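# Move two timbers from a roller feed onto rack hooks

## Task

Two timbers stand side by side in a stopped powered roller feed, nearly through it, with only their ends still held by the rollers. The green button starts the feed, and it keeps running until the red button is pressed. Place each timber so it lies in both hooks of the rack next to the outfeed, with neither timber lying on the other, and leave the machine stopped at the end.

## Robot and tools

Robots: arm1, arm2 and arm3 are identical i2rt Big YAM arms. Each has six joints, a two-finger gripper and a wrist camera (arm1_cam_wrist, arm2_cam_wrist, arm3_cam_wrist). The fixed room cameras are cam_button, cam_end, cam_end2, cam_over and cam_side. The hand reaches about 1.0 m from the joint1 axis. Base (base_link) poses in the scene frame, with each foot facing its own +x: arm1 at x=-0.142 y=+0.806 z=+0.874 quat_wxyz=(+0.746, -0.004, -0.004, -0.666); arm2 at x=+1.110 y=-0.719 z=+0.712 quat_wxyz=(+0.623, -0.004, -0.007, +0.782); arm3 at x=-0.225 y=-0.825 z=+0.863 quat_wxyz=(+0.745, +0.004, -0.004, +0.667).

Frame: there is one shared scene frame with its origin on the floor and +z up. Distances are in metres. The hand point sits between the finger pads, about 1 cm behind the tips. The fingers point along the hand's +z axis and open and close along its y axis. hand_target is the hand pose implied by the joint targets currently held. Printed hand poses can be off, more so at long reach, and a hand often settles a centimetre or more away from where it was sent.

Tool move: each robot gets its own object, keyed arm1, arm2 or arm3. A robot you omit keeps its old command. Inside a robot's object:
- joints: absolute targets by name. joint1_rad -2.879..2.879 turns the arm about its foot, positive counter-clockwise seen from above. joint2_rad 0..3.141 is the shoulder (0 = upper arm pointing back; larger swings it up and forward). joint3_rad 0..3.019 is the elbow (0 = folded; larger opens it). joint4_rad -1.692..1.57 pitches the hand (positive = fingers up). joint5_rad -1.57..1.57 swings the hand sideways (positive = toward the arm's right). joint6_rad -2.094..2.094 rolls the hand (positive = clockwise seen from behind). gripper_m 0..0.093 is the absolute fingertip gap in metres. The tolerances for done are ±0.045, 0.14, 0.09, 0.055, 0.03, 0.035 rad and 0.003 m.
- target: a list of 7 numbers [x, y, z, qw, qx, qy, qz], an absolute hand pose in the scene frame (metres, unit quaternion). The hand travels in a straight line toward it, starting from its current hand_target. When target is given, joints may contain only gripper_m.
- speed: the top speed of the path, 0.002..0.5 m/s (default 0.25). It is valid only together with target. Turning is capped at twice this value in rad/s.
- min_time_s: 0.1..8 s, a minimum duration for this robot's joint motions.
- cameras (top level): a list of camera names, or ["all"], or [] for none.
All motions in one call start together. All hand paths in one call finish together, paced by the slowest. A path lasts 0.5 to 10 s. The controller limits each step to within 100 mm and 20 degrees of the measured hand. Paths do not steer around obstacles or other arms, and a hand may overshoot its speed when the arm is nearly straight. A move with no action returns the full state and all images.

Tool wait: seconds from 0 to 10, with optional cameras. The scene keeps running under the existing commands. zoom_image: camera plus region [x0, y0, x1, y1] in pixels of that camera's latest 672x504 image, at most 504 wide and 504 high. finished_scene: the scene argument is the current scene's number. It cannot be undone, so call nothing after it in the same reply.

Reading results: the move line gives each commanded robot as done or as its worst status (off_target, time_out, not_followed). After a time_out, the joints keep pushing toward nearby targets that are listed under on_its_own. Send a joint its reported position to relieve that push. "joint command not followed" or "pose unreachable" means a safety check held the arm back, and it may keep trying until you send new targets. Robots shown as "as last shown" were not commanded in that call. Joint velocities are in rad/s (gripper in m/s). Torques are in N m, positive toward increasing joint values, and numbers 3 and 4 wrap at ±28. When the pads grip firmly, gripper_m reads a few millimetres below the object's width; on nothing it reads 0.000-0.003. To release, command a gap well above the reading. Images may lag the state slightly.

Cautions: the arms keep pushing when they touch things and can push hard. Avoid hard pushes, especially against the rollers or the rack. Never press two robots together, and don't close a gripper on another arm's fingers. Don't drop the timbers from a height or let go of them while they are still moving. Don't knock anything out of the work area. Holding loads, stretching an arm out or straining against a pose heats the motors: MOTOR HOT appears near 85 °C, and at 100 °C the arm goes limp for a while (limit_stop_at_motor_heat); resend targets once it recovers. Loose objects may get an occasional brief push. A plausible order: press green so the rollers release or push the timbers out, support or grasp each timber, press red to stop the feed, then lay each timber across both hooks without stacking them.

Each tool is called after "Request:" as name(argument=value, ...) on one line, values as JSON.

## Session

Request:
move(arm1={"target":[-0.04,0.113,0.83,0,1,0,0],"speed":0.35}, arm2={"target":[0.978,-0.378,0.87,0,0.7071,-0.7071,0],"speed":0.35,"joints":{"gripper_m":0}}, arm3={"target":[-0.04,-0.118,0.83,0,1,0,0],"speed":0.35}, cameras=["all"])

Scene clock: 3.53 s.
Joint torques (N m): arm1=[1.03 -21.07 13 -0.34 -0.1 0.07] | arm2=[-3.19 -9.52 8.7 0.47 -0.06 0.24] | arm3=[-1.03 -18.9 11.66 0.1 -0.07 -0.05]
Heat: arm1: hottest joint2_rad 23 °C; arm2: hottest joint3_rad 23 °C; arm3: hottest joint3_rad 24 °C.
move: arm1 off_target; arm2 off_target; arm3 off_target
Joint velocities: within noise
arm1.joint_positions: joint1_rad=+0.027 joint2_rad=+2.386 joint3_rad=+1.985 joint4_rad=-1.198 joint5_rad=+0.003 joint6_rad=+1.710 gripper_m=+0.09396
arm1.joint_status: not commanded
arm1.hand: x=-0.0469 y=+0.1238 z=+0.8257 quat_wxyz=(+0.008, -1.000, +0.000, +0.003) (m; scene frame)
arm1.hand_target: x=-0.0400 y=+0.1135 z=+0.8300 quat_wxyz=(+0.000, -1.000, +0.000, +0.000) (m; scene frame)
arm1.hand_status: off_target (0.014 m and 1.0 deg from the pose sent, 0.762 m and 66.6 deg at the start)
arm2.joint_positions: joint1_rad=+0.143 joint2_rad=+1.340 joint3_rad=+1.029 joint4_rad=-1.294 joint5_rad=-0.013 joint6_rad=+0.348 gripper_m=+0.00051
arm2.joint_status: all done
arm2.hand: x=+0.9782 y=-0.3878 z=+0.8624 quat_wxyz=(+0.006, +0.714, -0.700, +0.015) (m; scene frame)
arm2.hand_target: x=+0.9781 y=-0.3782 z=+0.8701 quat_wxyz=(+0.000, +0.707, -0.707, +0.000) (m; scene frame)
arm2.hand_status: off_target (0.012 m and 2.2 deg from the pose sent, 0.429 m and 78.2 deg at the start)
arm3.joint_positions: joint1_rad=-0.152 joint2_rad=+2.461 joint3_rad=+2.174 joint4_rad=-1.307 joint5_rad=-0.001 joint6_rad=-1.816 gripper_m=+0.09396
arm3.joint_status: not commanded
arm3.hand: x=-0.0378 y=-0.1297 z=+0.8311 quat_wxyz=(+0.005, +1.000, -0.009, -0.003) (m; scene frame)
arm3.hand_target: x=-0.0402 y=-0.1185 z=+0.8301 quat_wxyz=(-0.001, +1.000, +0.000, +0.000) (m; scene frame)
arm3.hand_status: off_target (0.012 m and 1.2 deg from the pose sent, 0.787 m and 78.0 deg at the start)
pictures: arm1_cam_wrist, arm2_cam_wrist, arm3_cam_wrist, cam_button, cam_end, cam_end2, cam_over, cam_side

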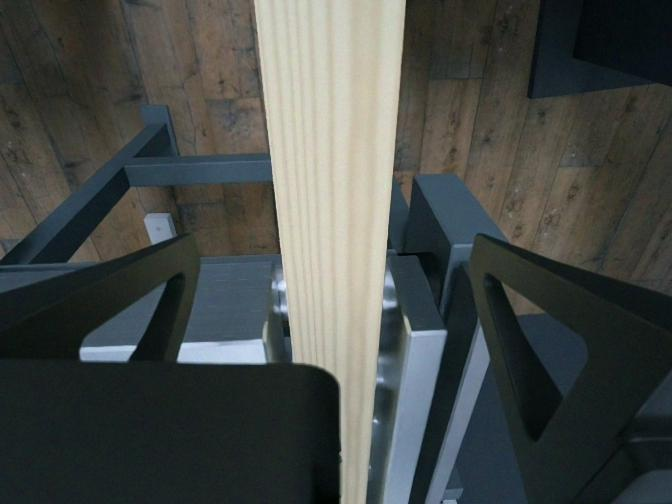

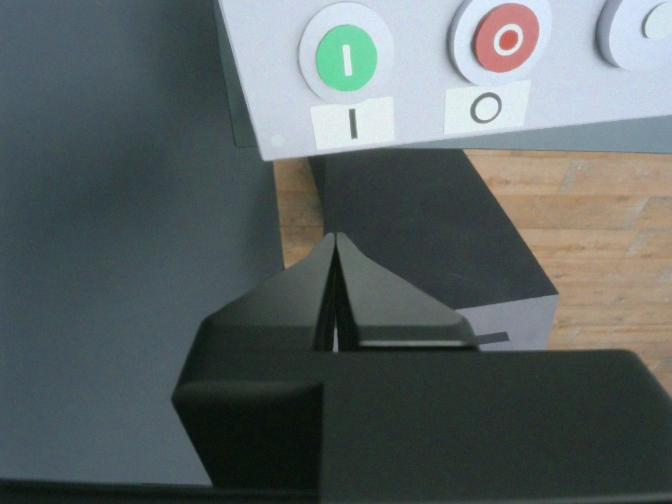

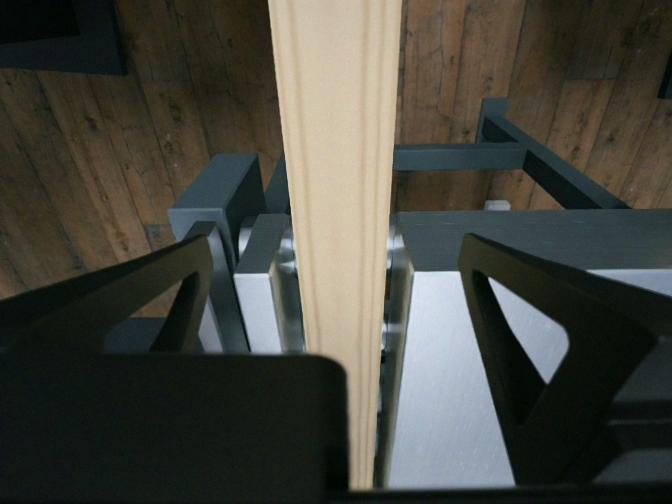

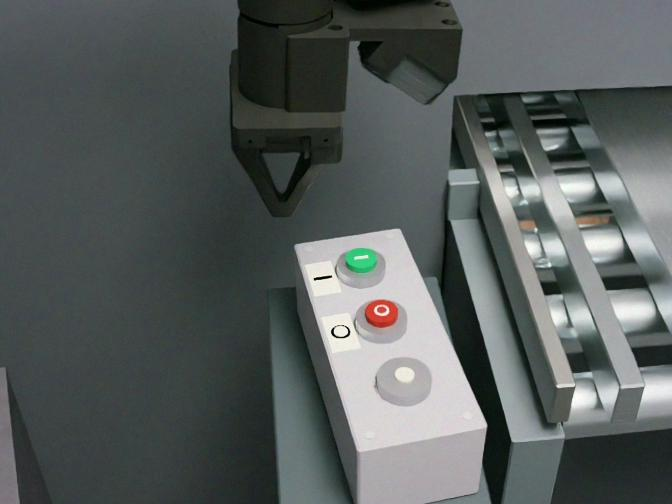

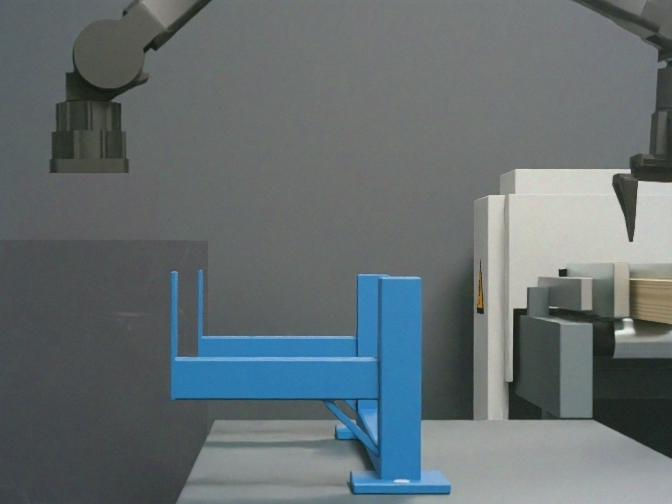

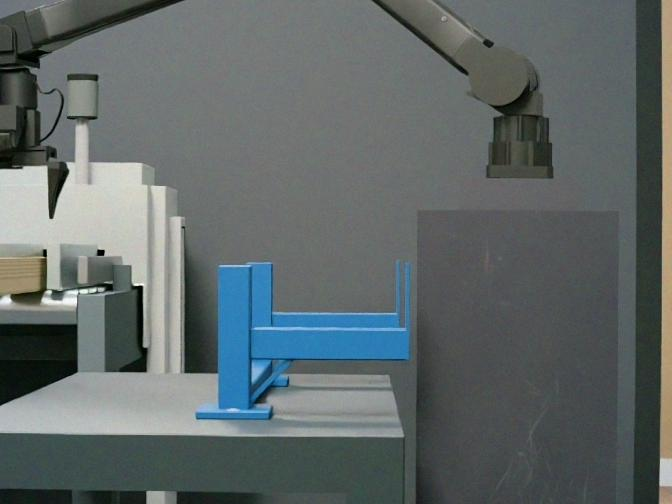

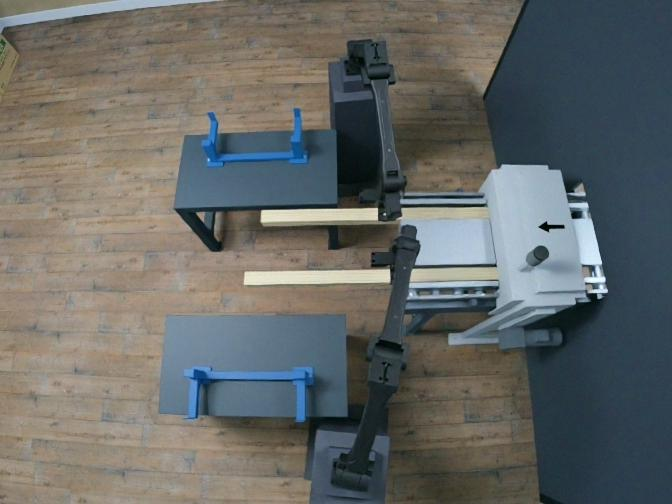

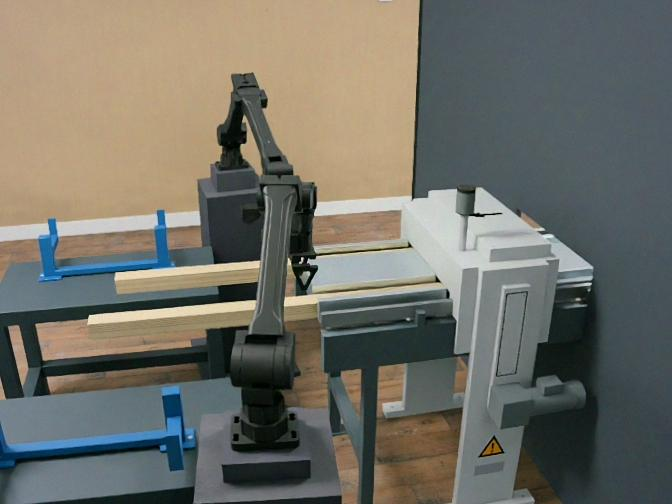

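Request:
move(arm1={"target":[-0.06,0.119,0.732,0,1,0,0],"speed":0.15}, arm2={"target":[0.979,-0.333,0.843,0,0.7071,-0.7071,0],"speed":0.15}, arm3={"target":[-0.08,-0.124,0.732,0,1,0,0],"speed":0.15}, cameras=["arm1_cam_wrist","arm2_cam_wrist","arm3_cam_wrist","cam_button","cam_side"])

Scene clock: 48.10 s.
Joint torques (N m): arm1=[-0.62 -21.6 9.5 0.59 -0.08 -0.07] | arm2=[-3.19 -9.99 11.21 0.47 -0.02 0.03] | arm3=[-1.67 -19.43 8.35 0.9 -0.1 0.13]
Heat: arm1: hottest joint3_rad 30 °C; arm2: hottest joint3_rad 28 °C; arm3: hottest joint3_rad 30 °C.
move: arm1 done; arm2 off_target; arm3 done
Joint velocities: within noise
arm1.joint_positions: joint1_rad=+0.013 joint2_rad=+2.502 joint3_rad=+1.950 joint4_rad=-1.041 joint5_rad=+0.003 joint6_rad=+1.697 gripper_m=+0.09396
arm1.joint_status: not commanded
arm1.hand: x=-0.0562 y=+0.1241 z=+0.7356 quat_wxyz=(+0.005, -1.000, +0.000, +0.002) (m; scene frame)
arm1.hand_target: x=-0.0600 y=+0.1191 z=+0.7321 quat_wxyz=(+0.000, -1.000, +0.000, +0.000) (m; scene frame)
arm1.hand_status: done (0.007 m and 0.6 deg from the pose sent, 0.095 m and 1.0 deg at the start)
arm2.joint_positions: joint1_rad=+0.105 joint2_rad=+1.457 joint3_rad=+1.047 joint4_rad=-1.222 joint5_rad=-0.013 joint6_rad=+0.329 gripper_m=+0.00051
arm2.joint_status: not commanded
arm2.hand: x=+0.9837 y=-0.3593 z=+0.8272 quat_wxyz=(+0.012, +0.707, -0.707, +0.027) (m; scene frame)
arm2.hand_target: x=+0.9795 y=-0.3344 z=+0.8436 quat_wxyz=(+0.000, +0.707, -0.707, +0.000) (m; scene frame)
arm2.hand_status: off_target (0.031 m and 3.4 deg from the pose sent, 0.058 m and 2.2 deg at the start)
arm3.joint_positions: joint1_rad=-0.094 joint2_rad=+2.546 joint3_rad=+2.086 joint4_rad=-1.125 joint5_rad=+0.000 joint6_rad=-1.783 gripper_m=+0.09396
arm3.joint_status: not commanded
arm3.hand: x=-0.0796 y=-0.1264 z=+0.7404 quat_wxyz=(+0.001, +1.000, +0.004, -0.001) (m; scene frame)
arm3.hand_target: x=-0.0799 y=-0.1242 z=+0.7321 quat_wxyz=(+0.000, +1.000, +0.000, +0.000) (m; scene frame)
arm3.hand_status: done (0.009 m and 0.5 deg from the pose sent, 0.108 m and 1.2 deg at the start)
pictures: arm1_cam_wrist, arm2_cam_wrist, arm3_cam_wrist, cam_button, cam_side

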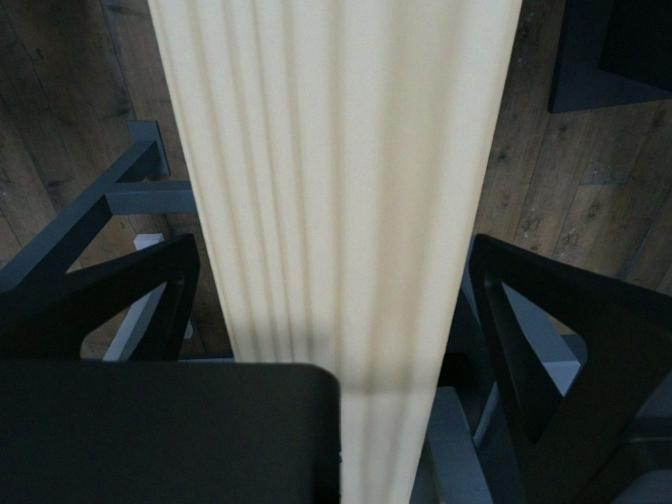

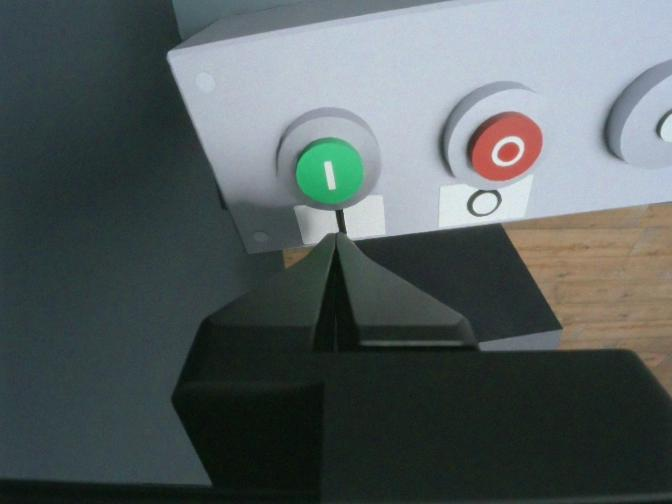

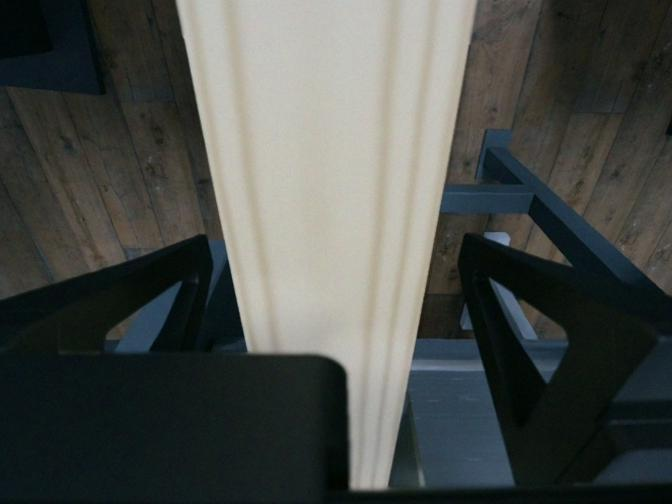

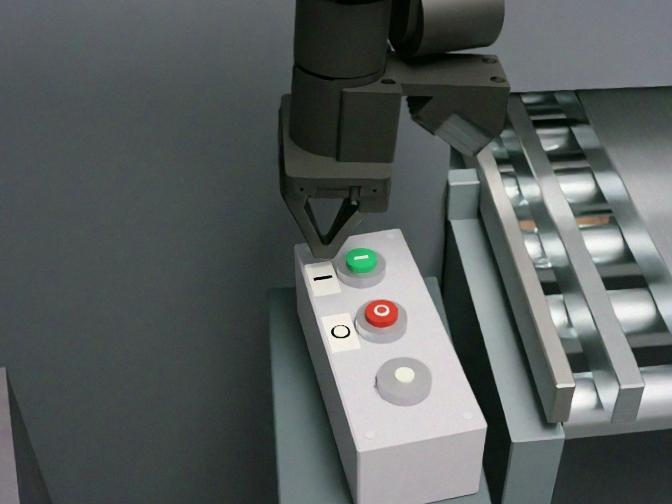

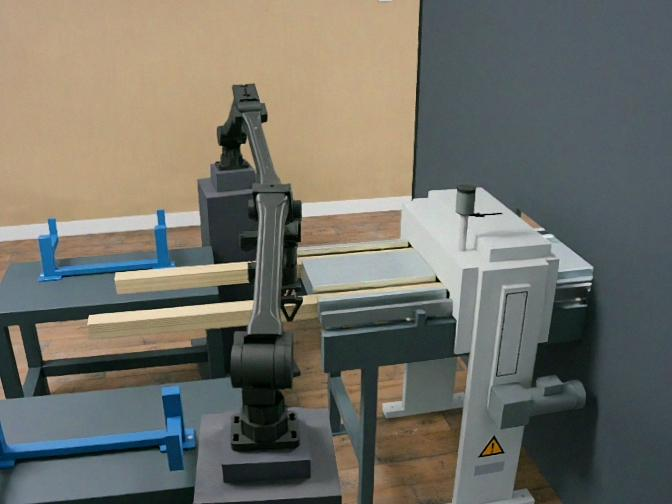

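Request:
move(arm1={"joints":{"gripper_m":0.04}}, arm2={"target":[0.977,-0.305,0.868,0,0.7071,-0.7071,0],"speed":0.2}, arm3={"joints":{"gripper_m":0.035}})

Request:
move(arm2={"target":[0.977,-0.334,0.834,0,0.7071,-0.7071,0],"speed":0.1}, cameras=["arm1_cam_wrist","arm2_cam_wrist","cam_button"])

Scene clock: 63.03 s.
Joint torques (N m): arm1=[-0.32 -21.54 9.48 0.39 -0.16 0.02] | arm2=[-3.25 -11.11 11.56 -0.29 -0.04 0.03] | arm3=[-1.61 -19.31 8.38 0.95 -0.14 0.13]
Heat: arm1: hottest joint3_rad 28 °C; arm2: hottest joint3_rad 30 °C; arm3: hottest joint3_rad 32 °C.
move: arm1 off_target; arm2 off_target; arm3 off_target
Joint velocities: within noise
arm1.joint_positions: joint1_rad=+0.013 joint2_rad=+2.502 joint3_rad=+1.950 joint4_rad=-1.038 joint5_rad=+0.005 joint6_rad=+1.688 gripper_m=+0.04916
arm1.joint_status: gripper_m off_target (ended at +0.04919, target +0.04000)
arm1.hand: x=-0.0565 y=+0.1235 z=+0.7355 quat_wxyz=(+0.004, -1.000, -0.005, +0.003) (m; scene frame)
arm1.hand_target: x=-0.0601 y=+0.1191 z=+0.7321 quat_wxyz=(+0.000, -1.000, +0.000, +0.000) (m; scene frame)
arm1.hand_status: not commanded
arm2.joint_positions: joint1_rad=+0.087 joint2_rad=+1.505 joint3_rad=+1.167 joint4_rad=-1.271 joint5_rad=-0.013 joint6_rad=+0.313 gripper_m=+0.00051
arm2.joint_status: not commanded
arm2.hand: x=+0.9791 y=-0.3249 z=+0.8510 quat_wxyz=(+0.008, +0.707, -0.707, +0.017) (m; scene frame)
arm2.hand_target: x=+0.9774 y=-0.3059 z=+0.8682 quat_wxyz=(+0.000, +0.707, -0.707, +0.000) (m; scene frame)
arm2.hand_status: off_target (0.026 m and 2.1 deg from the pose sent, 0.068 m and 3.4 deg at the start)
arm3.joint_positions: joint1_rad=-0.094 joint2_rad=+2.546 joint3_rad=+2.085 joint4_rad=-1.127 joint5_rad=+0.001 joint6_rad=-1.782 gripper_m=+0.05079
arm3.joint_status: gripper_m off_target (ended at +0.05082, target +0.03500)
arm3.hand: x=-0.0795 y=-0.1270 z=+0.7403 quat_wxyz=(+0.002, +1.000, +0.003, -0.001) (m; scene frame)
arm3.hand_target: x=-0.0800 y=-0.1242 z=+0.7321 quat_wxyz=(+0.000, +1.000, +0.000, +0.000) (m; scene frame)
arm3.hand_status: not commanded
pictures: none

Scene clock: 64.23 s.
Joint torques (N m): arm1=[-0.21 -21.89 9.52 0.46 -0.14 0.02] | arm2=[-1.55 -12.69 6.83 0.54 -0.05 0.24] | arm3=[-1.67 -19.31 8.36 0.94 -0.14 0.13]
Heat: arm1: hottest joint3_rad 28 °C; arm2: hottest joint3_rad 29 °C; arm3: hottest joint3_rad 32 °C.
move: arm2 done
Joint velocities: within noise
arm1, arm3: as last shown
arm2.joint_positions: joint1_rad=+0.087 joint2_rad=+1.495 joint3_rad=+1.095 joint4_rad=-1.197 joint5_rad=-0.014 joint6_rad=+0.314 gripper_m=+0.00051
arm2.joint_status: not commanded
arm2.hand: x=+0.9822 y=-0.3337 z=+0.8291 quat_wxyz=(+0.005, +0.706, -0.708, +0.011) (m; scene frame)
arm2.hand_target: x=+0.9771 y=-0.3340 z=+0.8340 quat_wxyz=(+0.000, +0.707, -0.707, +0.000) (m; scene frame)
arm2.hand_status: done (0.007 m and 1.4 deg from the pose sent, 0.019 m and 2.1 deg at the start)
pictures: arm1_cam_wrist, arm2_cam_wrist, cam_button

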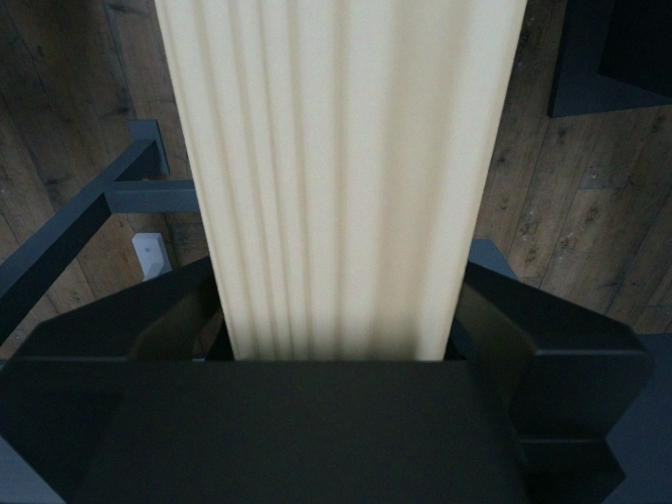

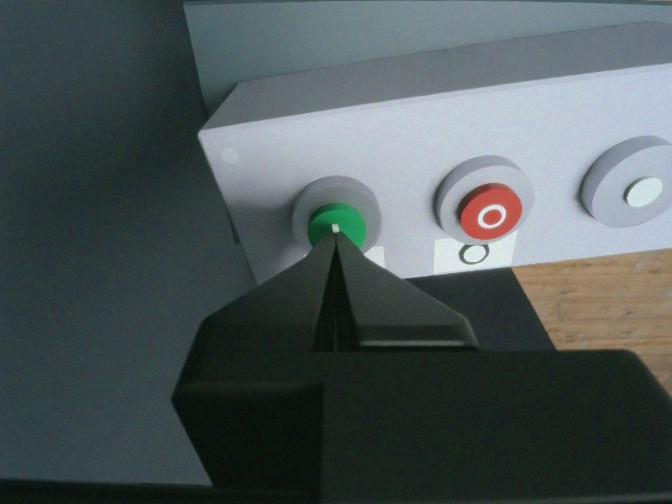

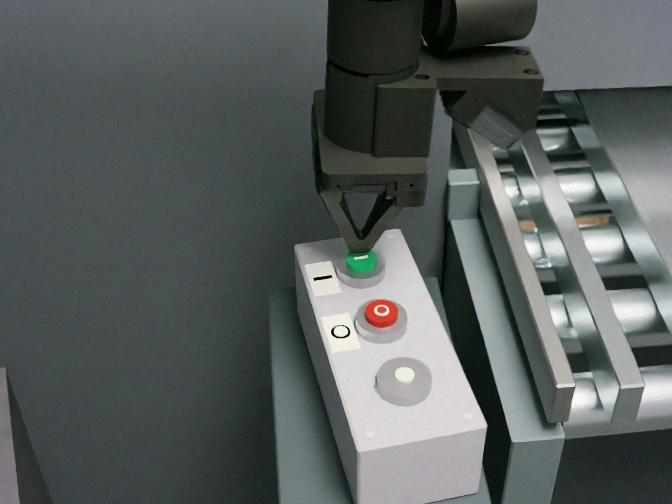

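Request:
move(arm2={"target":[0.975,-0.336,0.788,0,0.7071,-0.7071,0],"speed":0.08})

Request:
move(arm1={"target":[-0.24,0.119,0.785,0,1,0,0],"speed":0.08}, arm3={"target":[-0.26,-0.122,0.785,0,1,0,0],"speed":0.08}, arm2={"target":[1.0,-0.318,0.865,0,0.7071,-0.7071,0],"speed":0.1}, cameras=["cam_over","cam_side","cam_button"])

Scene clock: 76.27 s.
Joint torques (N m): arm1=[4.07 -22.3 9.47 0.39 -0.27 0.45] | arm2=[-1.38 -7.71 4.93 1.66 -0.02 0.24] | arm3=[-5.3 -19.96 8.32 0.8 0.22 -0.34]
Heat: arm1: hottest joint2_rad 28 °C; arm2: hottest joint3_rad 28 °C; arm3: hottest joint3_rad 32 °C.
move: arm2 off_target
Joint velocities: within noise
arm1.joint_positions: joint1_rad=-0.033 joint2_rad=+2.511 joint3_rad=+1.950 joint4_rad=-1.037 joint5_rad=+0.008 joint6_rad=+1.639 gripper_m=+0.04916
arm1.joint_status: not commanded
arm1.hand: x=-0.0891 y=+0.1222 z=+0.7300 quat_wxyz=(+0.007, -1.000, -0.006, +0.005) (m; scene frame)
arm1.hand_target: x=-0.0601 y=+0.1191 z=+0.7320 quat_wxyz=(+0.000, -1.000, +0.000, +0.000) (m; scene frame)
arm1.hand_status: not commanded
arm2.joint_positions: joint1_rad=+0.093 joint2_rad=+1.480 joint3_rad=+1.043 joint4_rad=-1.102 joint5_rad=-0.014 joint6_rad=+0.321 gripper_m=+0.00051
arm2.joint_status: not commanded
arm2.hand: x=+0.9794 y=-0.3315 z=+0.8168 quat_wxyz=(-0.008, +0.706, -0.708, -0.015) (m; scene frame)
arm2.hand_target: x=+0.9758 y=-0.3375 z=+0.7894 quat_wxyz=(+0.000, +0.707, -0.707, +0.000) (m; scene frame)
arm2.hand_status: off_target (0.030 m and 1.9 deg from the pose sent, 0.042 m and 1.4 deg at the start)
arm3.joint_positions: joint1_rad=-0.051 joint2_rad=+2.555 joint3_rad=+2.085 joint4_rad=-1.122 joint5_rad=-0.010 joint6_rad=-1.737 gripper_m=+0.05079
arm3.joint_status: not commanded
arm3.hand: x=-0.1118 y=-0.1221 z=+0.7345 quat_wxyz=(+0.003, +1.000, +0.002, -0.006) (m; scene frame)
arm3.hand_target: x=-0.0799 y=-0.1242 z=+0.7320 quat_wxyz=(+0.000, +1.000, +0.000, +0.000) (m; scene frame)
arm3.hand_status: not commanded
pictures: none

Scene clock: 79.27 s.
Joint torques (N m): arm1=[-2.14 -29.22 12.19 -2.62 0.35 -0.51] | arm2=[-3.25 -11.87 11.4 -0.32 0.05 0.02] | arm3=[-2.14 -28.04 9.24 -0.66 -0.42 0.49]
Heat: arm1: hottest joint2_rad 29 °C; arm2: hottest joint3_rad 29 °C; arm3: hottest joint3_rad 33 °C.
move: arm1 off_target; arm2 off_target; arm3 off_target
Joint velocities: within noise
arm1.joint_positions: joint1_rad=-0.224 joint2_rad=+2.524 joint3_rad=+1.908 joint4_rad=-1.042 joint5_rad=-0.002 joint6_rad=+1.491 gripper_m=+0.04885
arm1.joint_status: not commanded
arm1.hand: x=-0.2148 y=+0.1481 z=+0.7085 quat_wxyz=(+0.037, -0.999, +0.015, -0.006) (m; scene frame)
arm1.hand_target: x=-0.2394 y=+0.1217 z=+0.7824 quat_wxyz=(-0.001, -1.000, +0.001, +0.002) (m; scene frame)
arm1.hand_status: off_target (0.086 m and 4.6 deg from the pose sent, 0.161 m and 1.2 deg at the start)
arm2.joint_positions: joint1_rad=+0.045 joint2_rad=+1.479 joint3_rad=+1.108 joint4_rad=-1.259 joint5_rad=-0.015 joint6_rad=+0.269 gripper_m=+0.00051
arm2.joint_status: not commanded
arm2.hand: x=+1.0009 y=-0.3384 z=+0.8409 quat_wxyz=(+0.014, +0.707, -0.707, +0.024) (m; scene frame)
arm2.hand_target: x=+1.0003 y=-0.3192 z=+0.8651 quat_wxyz=(+0.000, +0.707, -0.707, +0.000) (m; scene frame)
arm2.hand_status: off_target (0.032 m and 3.2 deg from the pose sent, 0.054 m and 1.9 deg at the start)
arm3.joint_positions: joint1_rad=+0.164 joint2_rad=+2.558 joint3_rad=+1.979 joint4_rad=-1.118 joint5_rad=+0.003 joint6_rad=-1.567 gripper_m=+0.05079
arm3.joint_status: not commanded
arm3.hand: x=-0.2589 y=-0.1598 z=+0.6986 quat_wxyz=(+0.056, +0.998, +0.025, +0.004) (m; scene frame)
arm3.hand_target: x=-0.2597 y=-0.1255 z=+0.7822 quat_wxyz=(+0.000, +1.000, +0.001, -0.001) (m; scene frame)
arm3.hand_status: off_target (0.094 m and 7.1 deg from the pose sent, 0.156 m and 0.8 deg at the start; pose on its path clipped on 5 of 90 steps)
pictures: cam_button, cam_over, cam_side

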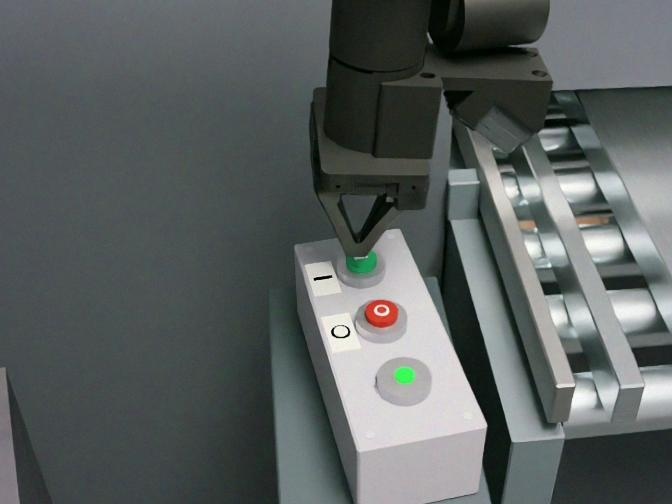

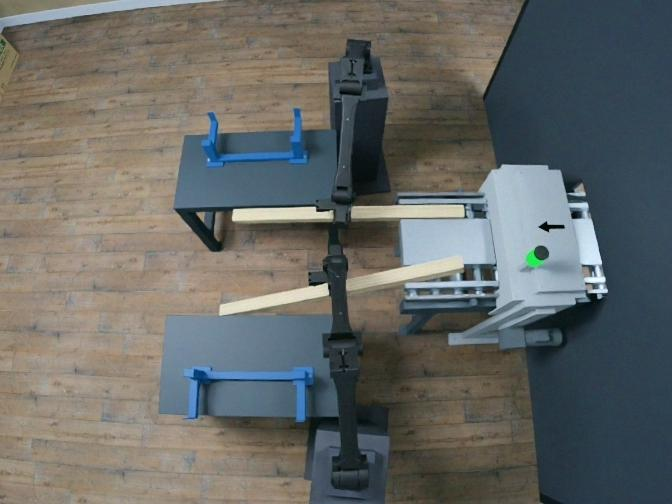

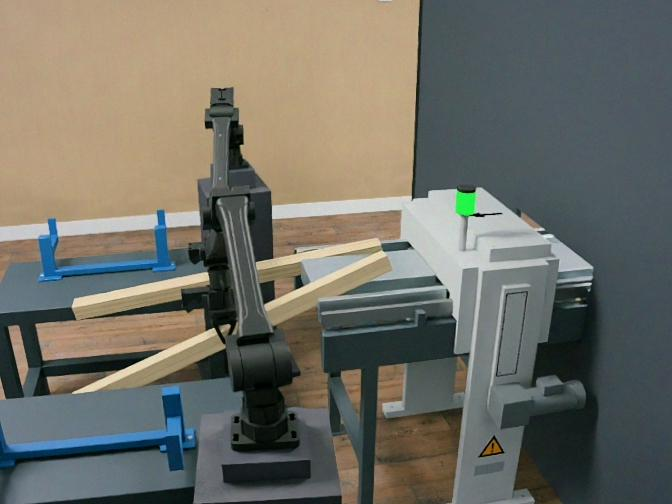

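Request:
move(arm1={"target":[-0.26,0.16,0.95,0,1,0,0],"speed":0.15}, arm3={"target":[-0.28,-0.155,0.97,0,1,0,0],"speed":0.15}, arm2={"target":[1.034,-0.300,0.864,0,0.7071,-0.7071,0],"speed":0.1}, cameras=["cam_button","cam_over","cam_side","arm2_cam_wrist"])

Scene clock: 97.60 s.
Joint torques (N m): arm1=[0.15 -28.86 14.06 -1.16 -0.09 -0.06] | arm2=[-3.19 -10.64 11.56 -0.27 0.02 0.03] | arm3=[-1.26 -25.47 12.55 -0.81 -0.35 -0.07]
Heat: arm1: hottest joint2_rad 36 °C; arm2: hottest joint3_rad 31 °C; arm3: hottest joint2_rad 34 °C.
move: arm1 off_target; arm2 off_target; arm3 off_target
Joint velocities: within noise
arm1.joint_positions: joint1_rad=-0.289 joint2_rad=+2.253 joint3_rad=+1.837 joint4_rad=-1.305 joint5_rad=+0.007 joint6_rad=+1.399 gripper_m=+0.04885
arm1.joint_status: not commanded
arm1.hand: x=-0.2530 y=+0.1905 z=+0.8633 quat_wxyz=(+0.068, -0.998, +0.002, -0.010) (m; scene frame)
arm1.hand_target: x=-0.2590 y=+0.1653 z=+0.9480 quat_wxyz=(+0.000, -1.000, +0.000, +0.000) (m; scene frame)
arm1.hand_status: off_target (0.092 m and 7.9 deg from the pose sent, 0.246 m and 4.6 deg at the start; pose on its path clipped on 53 of 91 steps)
arm2.joint_positions: joint1_rad=-0.044 joint2_rad=+1.487 joint3_rad=+1.134 joint4_rad=-1.259 joint5_rad=-0.015 joint6_rad=+0.181 gripper_m=+0.00051
arm2.joint_status: not commanded
arm2.hand: x=+1.0334 y=-0.3207 z=+0.8471 quat_wxyz=(+0.011, +0.707, -0.707, +0.016) (m; scene frame)
arm2.hand_target: x=+1.0342 y=-0.3010 z=+0.8641 quat_wxyz=(+0.000, +0.707, -0.707, +0.000) (m; scene frame)
arm2.hand_status: off_target (0.027 m and 2.2 deg from the pose sent, 0.056 m and 3.2 deg at the start)
arm3.joint_positions: joint1_rad=+0.182 joint2_rad=+2.239 joint3_rad=+1.735 joint4_rad=-1.233 joint5_rad=+0.004 joint6_rad=-1.485 gripper_m=+0.05079
arm3.joint_status: not commanded
arm3.hand: x=-0.2664 y=-0.2227 z=+0.8266 quat_wxyz=(+0.077, +0.997, -0.007, +0.009) (m; scene frame)
arm3.hand_target: x=-0.2744 y=-0.1872 z=+0.9155 quat_wxyz=(+0.000, +1.000, +0.000, +0.000) (m; scene frame)
arm3.hand_status: off_target (0.159 m and 8.9 deg from the pose sent, 0.272 m and 7.1 deg at the start; pose on its path clipped on 88 of 91 steps)
pictures: arm2_cam_wrist, cam_button, cam_over, cam_side

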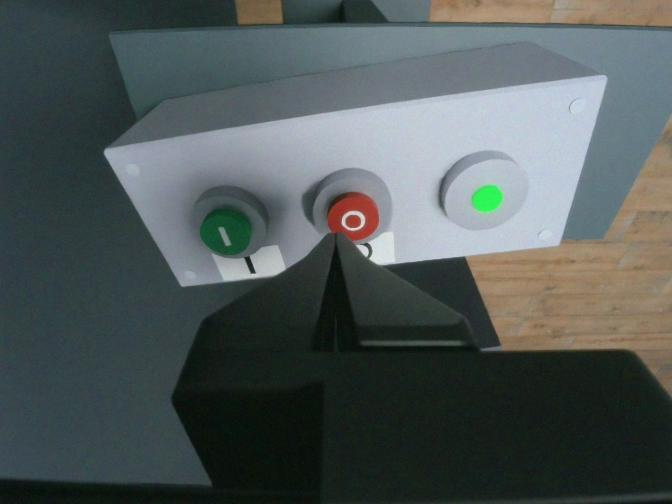

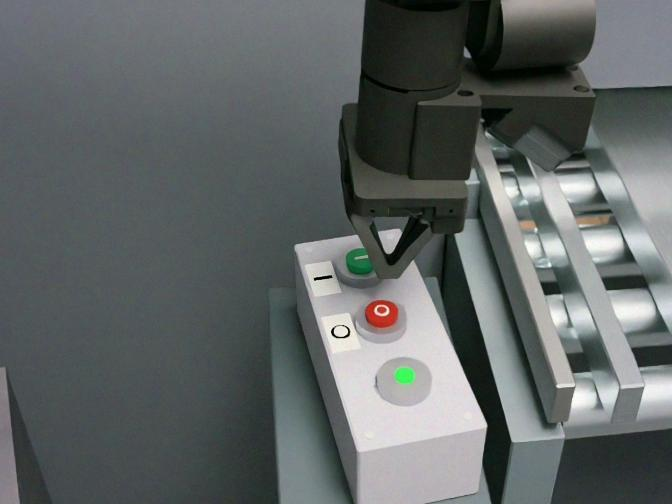

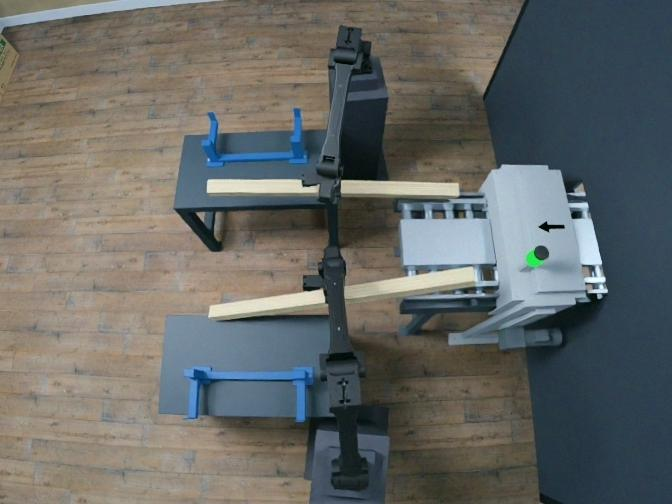

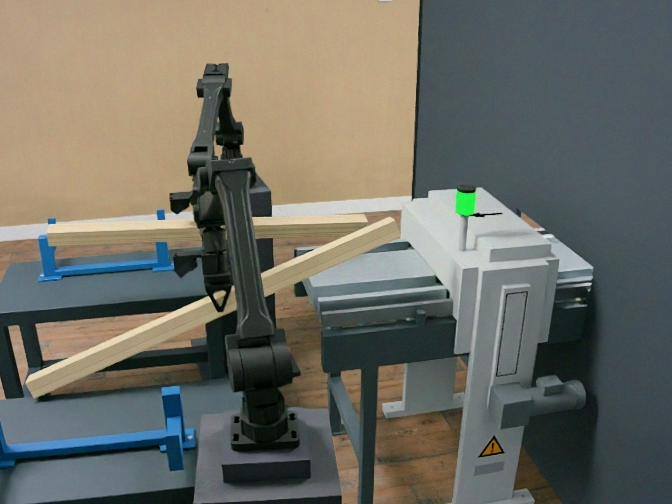

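Request:
move(arm1={"target":[-0.44,0.34,1.08,0,1,0,0],"speed":0.2}, arm3={"target":[-0.30,-0.27,1.08,0,0.985,0,-0.174],"speed":0.2}, arm2={"target":[1.037,-0.330,0.787,0,0.7071,-0.7071,0],"speed":0.1}, cameras=["cam_button","cam_over","cam_side"])

Scene clock: 117.03 s.
Joint torques (N m): arm1=[1.14 -23.06 16.28 -1.13 -0.12 -0.08] | arm2=[-2.55 -7.65 4.52 1.16 0.01 0.11] | arm3=[-2.61 -20.78 12.34 -0.32 -1.23 -0.1]
Heat: arm1: hottest joint2_rad 39 °C; arm2: hottest joint3_rad 31 °C; arm3: hottest joint2_rad 35 °C.
move: arm1 off_target; arm2 off_target; arm3 off_target
Joint velocities: within noise
arm1.joint_positions: joint1_rad=-0.683 joint2_rad=+1.877 joint3_rad=+1.624 joint4_rad=-1.460 joint5_rad=+0.011 joint6_rad=+1.014 gripper_m=+0.04885
arm1.joint_status: not commanded
arm1.hand: x=-0.4329 y=+0.3586 z=+1.0089 quat_wxyz=(+0.057, -0.998, +0.006, -0.034) (m; scene frame)
arm1.hand_target: x=-0.4375 y=+0.3444 z=+1.0784 quat_wxyz=(+0.000, -1.000, +0.000, +0.000) (m; scene frame)
arm1.hand_status: off_target (0.074 m and 7.6 deg from the pose sent, 0.323 m and 7.9 deg at the start; pose on its path clipped on 39 of 73 steps)
arm2.joint_positions: joint1_rad=-0.044 joint2_rad=+1.461 joint3_rad=+1.020 joint4_rad=-1.080 joint5_rad=-0.015 joint6_rad=+0.181 gripper_m=+0.00051
arm2.joint_status: not commanded
arm2.hand: x=+1.0339 y=-0.3211 z=+0.8169 quat_wxyz=(-0.015, +0.707, -0.707, -0.022) (m; scene frame)
arm2.hand_target: x=+1.0372 y=-0.3314 z=+0.7888 quat_wxyz=(+0.000, +0.707, -0.707, +0.000) (m; scene frame)
arm2.hand_status: off_target (0.031 m and 3.0 deg from the pose sent, 0.061 m and 2.2 deg at the start)
arm3.joint_positions: joint1_rad=+0.149 joint2_rad=+1.886 joint3_rad=+1.650 joint4_rad=-1.456 joint5_rad=-0.325 joint6_rad=-1.529 gripper_m=+0.05079
arm3.joint_status: not commanded
arm3.hand: x=-0.3009 y=-0.2830 z=+1.0124 quat_wxyz=(+0.060, +0.985, -0.011, -0.159) (m; scene frame)
arm3.hand_target: x=-0.2999 y=-0.2740 z=+1.0782 quat_wxyz=(+0.000, +0.985, +0.001, -0.173) (m; scene frame)
arm3.hand_status: off_target (0.069 m and 7.2 deg from the pose sent, 0.260 m and 22.8 deg at the start; pose on its path clipped on 39 of 73 steps)
pictures: cam_button, cam_over, cam_side

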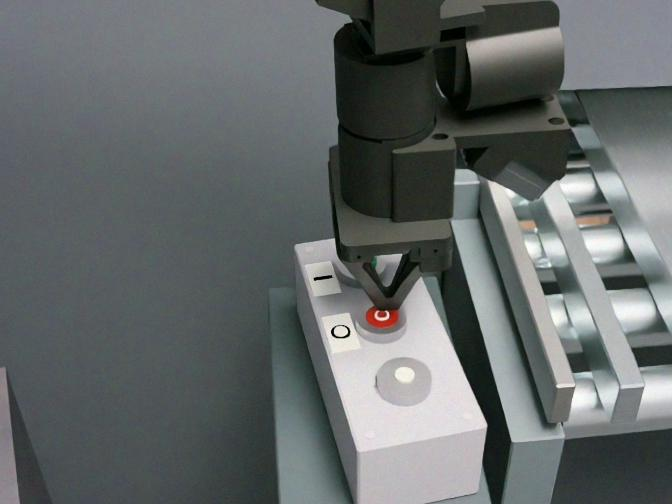

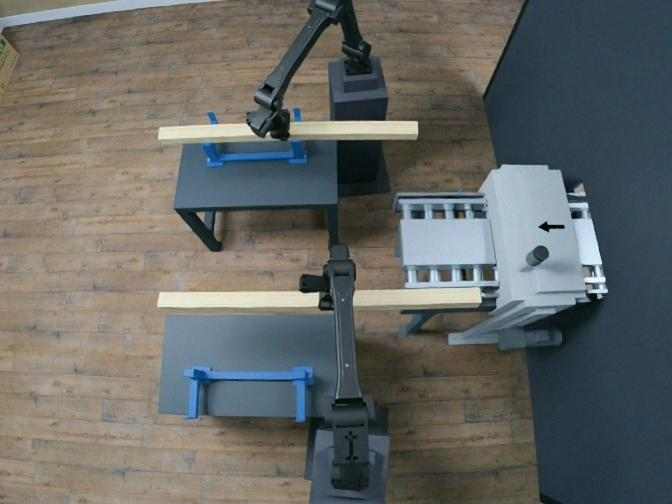

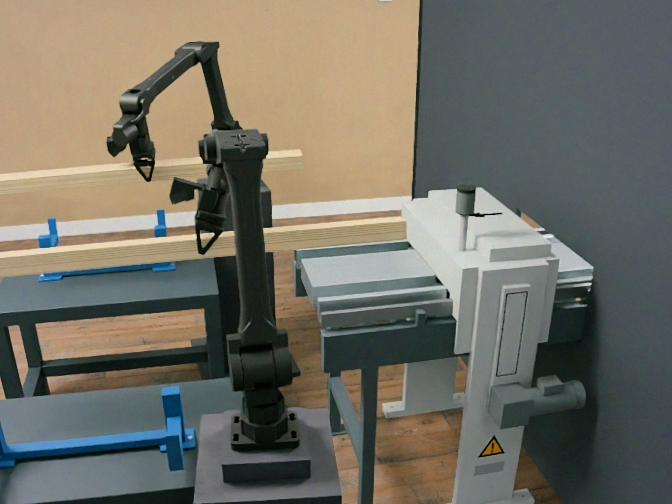

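Request:
move(arm1={"target":[-0.69,0.555,1.03,0,1,0,0],"speed":0.2}, arm3={"target":[-0.655,-0.565,1.03,0,0.990,0,-0.14],"speed":0.2}, arm2={"target":[1.037,-0.320,0.88,0,0.7071,-0.7071,0],"speed":0.1}, cameras=["cam_over","cam_side","cam_end","cam_end2"])

Scene clock: 142.77 s.
Joint torques (N m): arm1=[1.26 -22.89 18.18 -0.68 -0.16 -0.06] | arm2=[-3.14 -11.93 11.52 -0.32 0.04 0.04] | arm3=[-2.43 -14.51 13.38 1.52 -0.58 0.08]
Heat: arm1: hottest joint2_rad 34 °C; arm2: hottest joint3_rad 29 °C; arm3: hottest joint3_rad 39 °C.
move: arm1 off_target; arm2 off_target; arm3 off_target
Joint velocities: within noise
arm1.joint_positions: joint1_rad=-1.251 joint2_rad=+1.995 joint3_rad=+1.686 joint4_rad=-1.409 joint5_rad=+0.015 joint6_rad=+0.443 gripper_m=+0.04885
arm1.joint_status: not commanded
arm1.hand: x=-0.6579 y=+0.5724 z=+0.9619 quat_wxyz=(+0.032, -0.997, +0.004, -0.064) (m; scene frame)
arm1.hand_target: x=-0.6840 y=+0.5579 z=+1.0304 quat_wxyz=(+0.000, -1.000, +0.000, +0.000) (m; scene frame)
arm1.hand_status: off_target (0.077 m and 8.2 deg from the pose sent, 0.324 m and 7.6 deg at the start)
arm2.joint_positions: joint1_rad=-0.044 joint2_rad=+1.448 joint3_rad=+1.109 joint4_rad=-1.297 joint5_rad=-0.015 joint6_rad=+0.181 gripper_m=+0.00051
arm2.joint_status: not commanded
arm2.hand: x=+1.0367 y=-0.3394 z=+0.8537 quat_wxyz=(+0.018, +0.707, -0.707, +0.025) (m; scene frame)
arm2.hand_target: x=+1.0372 y=-0.3213 z=+0.8800 quat_wxyz=(+0.000, +0.707, -0.707, +0.000) (m; scene frame)
arm2.hand_status: off_target (0.033 m and 3.5 deg from the pose sent, 0.063 m and 3.0 deg at the start)
arm3.joint_positions: joint1_rad=+1.083 joint2_rad=+1.584 joint3_rad=+1.178 joint4_rad=-1.083 joint5_rad=-0.158 joint6_rad=-0.589 gripper_m=+0.05079
arm3.joint_status: not commanded
arm3.hand: x=-0.6250 y=-0.5864 z=+0.9777 quat_wxyz=(+0.037, +0.996, -0.001, -0.078) (m; scene frame)
arm3.hand_target: x=-0.6510 y=-0.5675 z=+1.0311 quat_wxyz=(+0.000, +0.990, +0.000, -0.140) (m; scene frame)
arm3.hand_status: off_target (0.064 m and 8.3 deg from the pose sent, 0.453 m and 7.4 deg at the start)
pictures: cam_end, cam_end2, cam_over, cam_side

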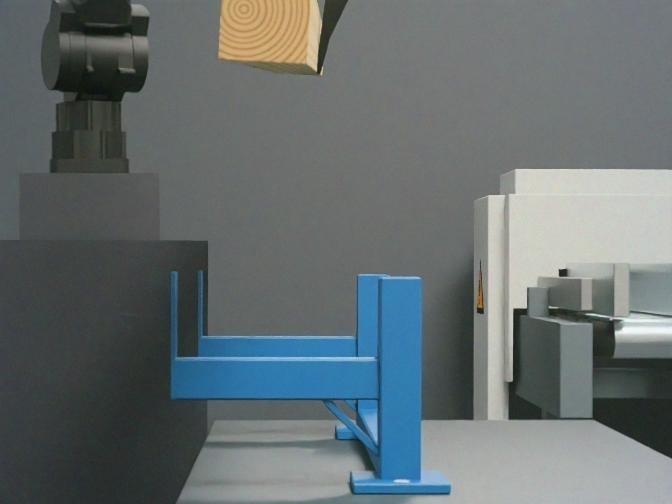

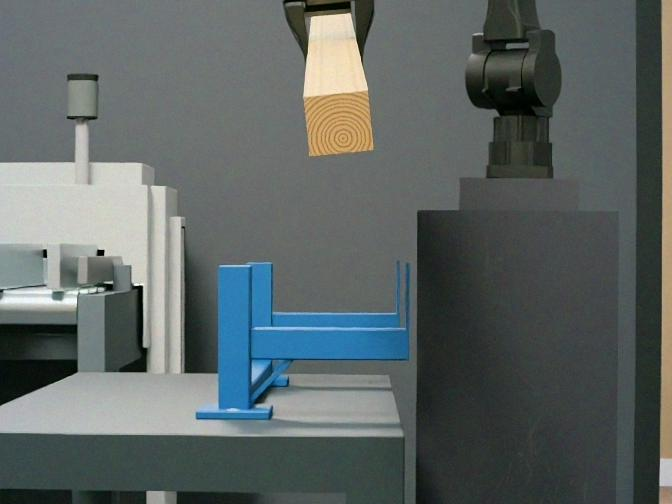

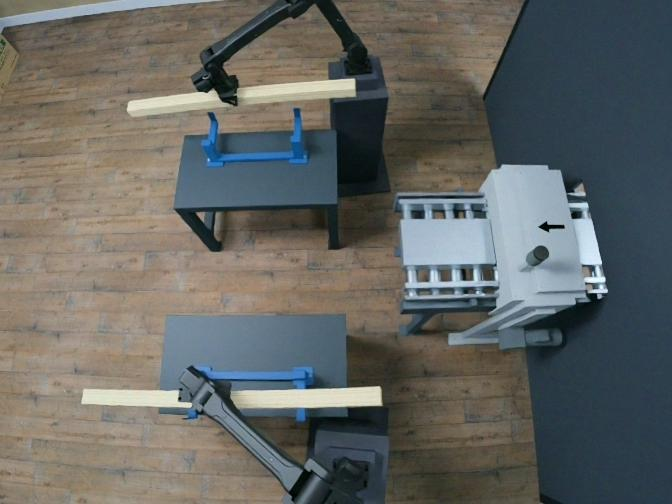

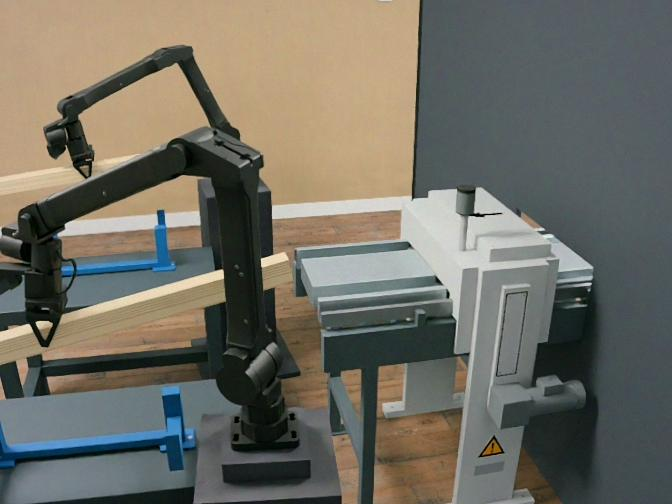

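Request:
move(arm1={"target":[-0.69,0.553,0.80,0,1,0,0],"speed":0.15}, arm3={"target":[-0.655,-0.565,0.81,0,0.978,0,-0.21],"speed":0.15}, cameras=["cam_over","cam_side","cam_end","cam_end2"])

Scene clock: 155.90 s.
Joint torques (N m): arm1=[0.91 -24.94 10.15 -0.12 0 -0.05] | arm2=[-3.14 -11.93 11.52 -0.34 0.04 0.04] | arm3=[-2.73 -15.44 7.54 2.1 -0.89 0.1]
Heat: arm1: hottest joint2_rad 36 °C; arm2: hottest joint3_rad 31 °C; arm3: hottest joint3_rad 42 °C.
move: arm1 off_target; arm3 off_target
Joint velocities: within noise
arm1.joint_positions: joint1_rad=-1.251 joint2_rad=+2.262 joint3_rad=+1.513 joint4_rad=-0.931 joint5_rad=+0.013 joint6_rad=+0.442 gripper_m=+0.04885
arm1.joint_status: not commanded
arm1.hand: x=-0.6587 y=+0.5689 z=+0.7482 quat_wxyz=(+0.023, -0.999, +0.004, -0.047) (m; scene frame)
arm1.hand_target: x=-0.6880 y=+0.5540 z=+0.7999 quat_wxyz=(+0.000, -1.000, +0.000, +0.000) (m; scene frame)
arm1.hand_status: off_target (0.063 m and 6.0 deg from the pose sent, 0.166 m and 8.2 deg at the start)
arm2: as last shown
arm3.joint_positions: joint1_rad=+1.062 joint2_rad=+1.888 joint3_rad=+0.877 joint4_rad=-0.340 joint5_rad=-0.236 joint6_rad=-0.589 gripper_m=+0.05079
arm3.joint_status: not commanded
arm3.hand: x=-0.6229 y=-0.5891 z=+0.7735 quat_wxyz=(+0.028, +0.987, -0.001, -0.156) (m; scene frame)
arm3.hand_target: x=-0.6531 y=-0.5660 z=+0.8110 quat_wxyz=(+0.000, +0.978, +0.000, -0.209) (m; scene frame)
arm3.hand_status: off_target (0.054 m and 7.1 deg from the pose sent, 0.172 m and 15.9 deg at the start)
pictures: cam_end, cam_end2, cam_over, cam_side

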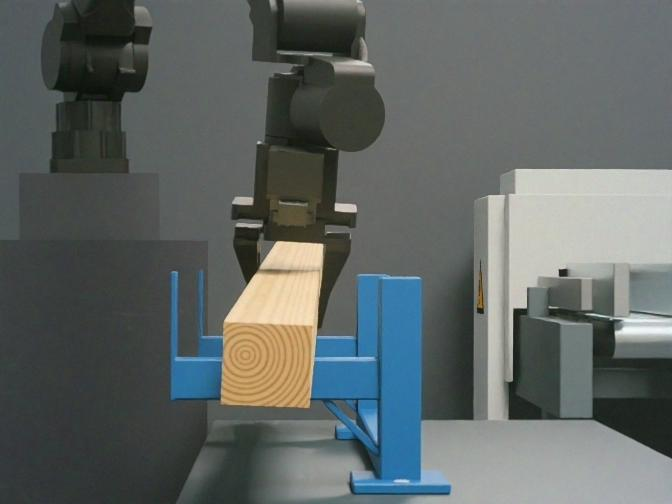

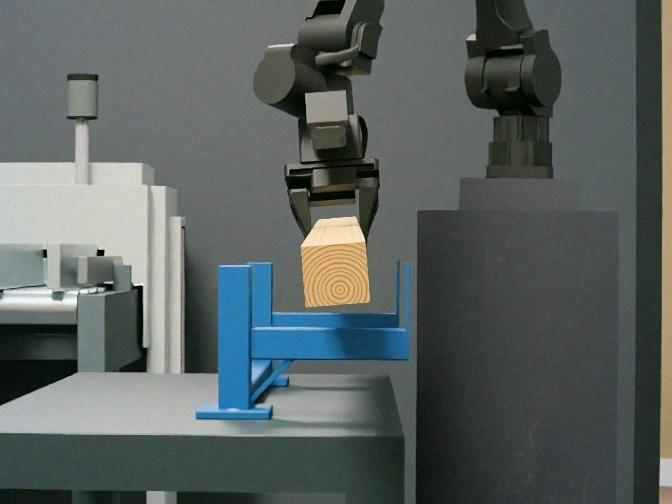

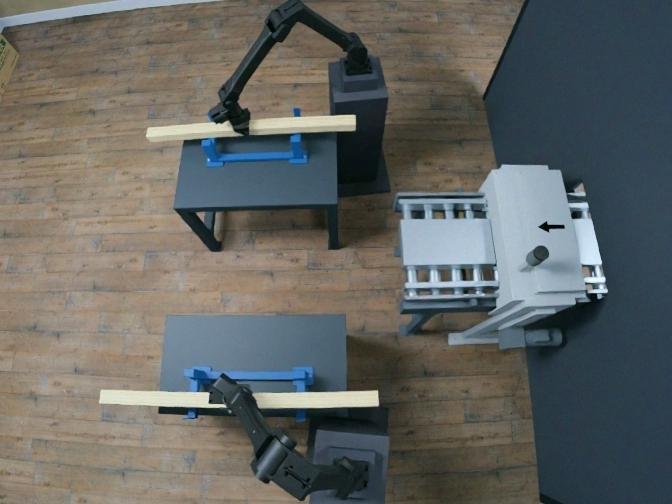

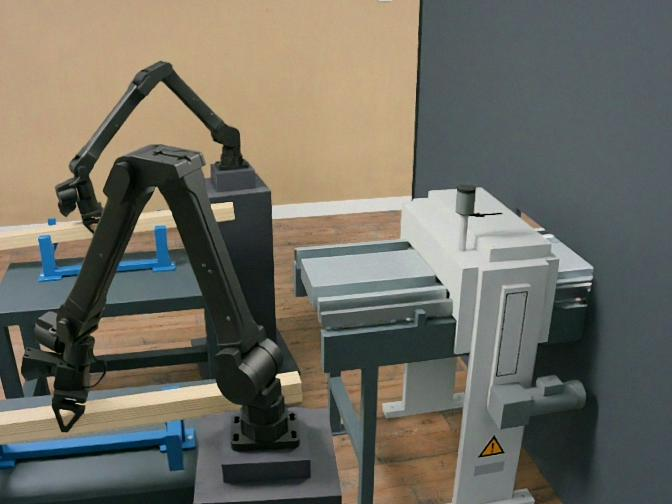

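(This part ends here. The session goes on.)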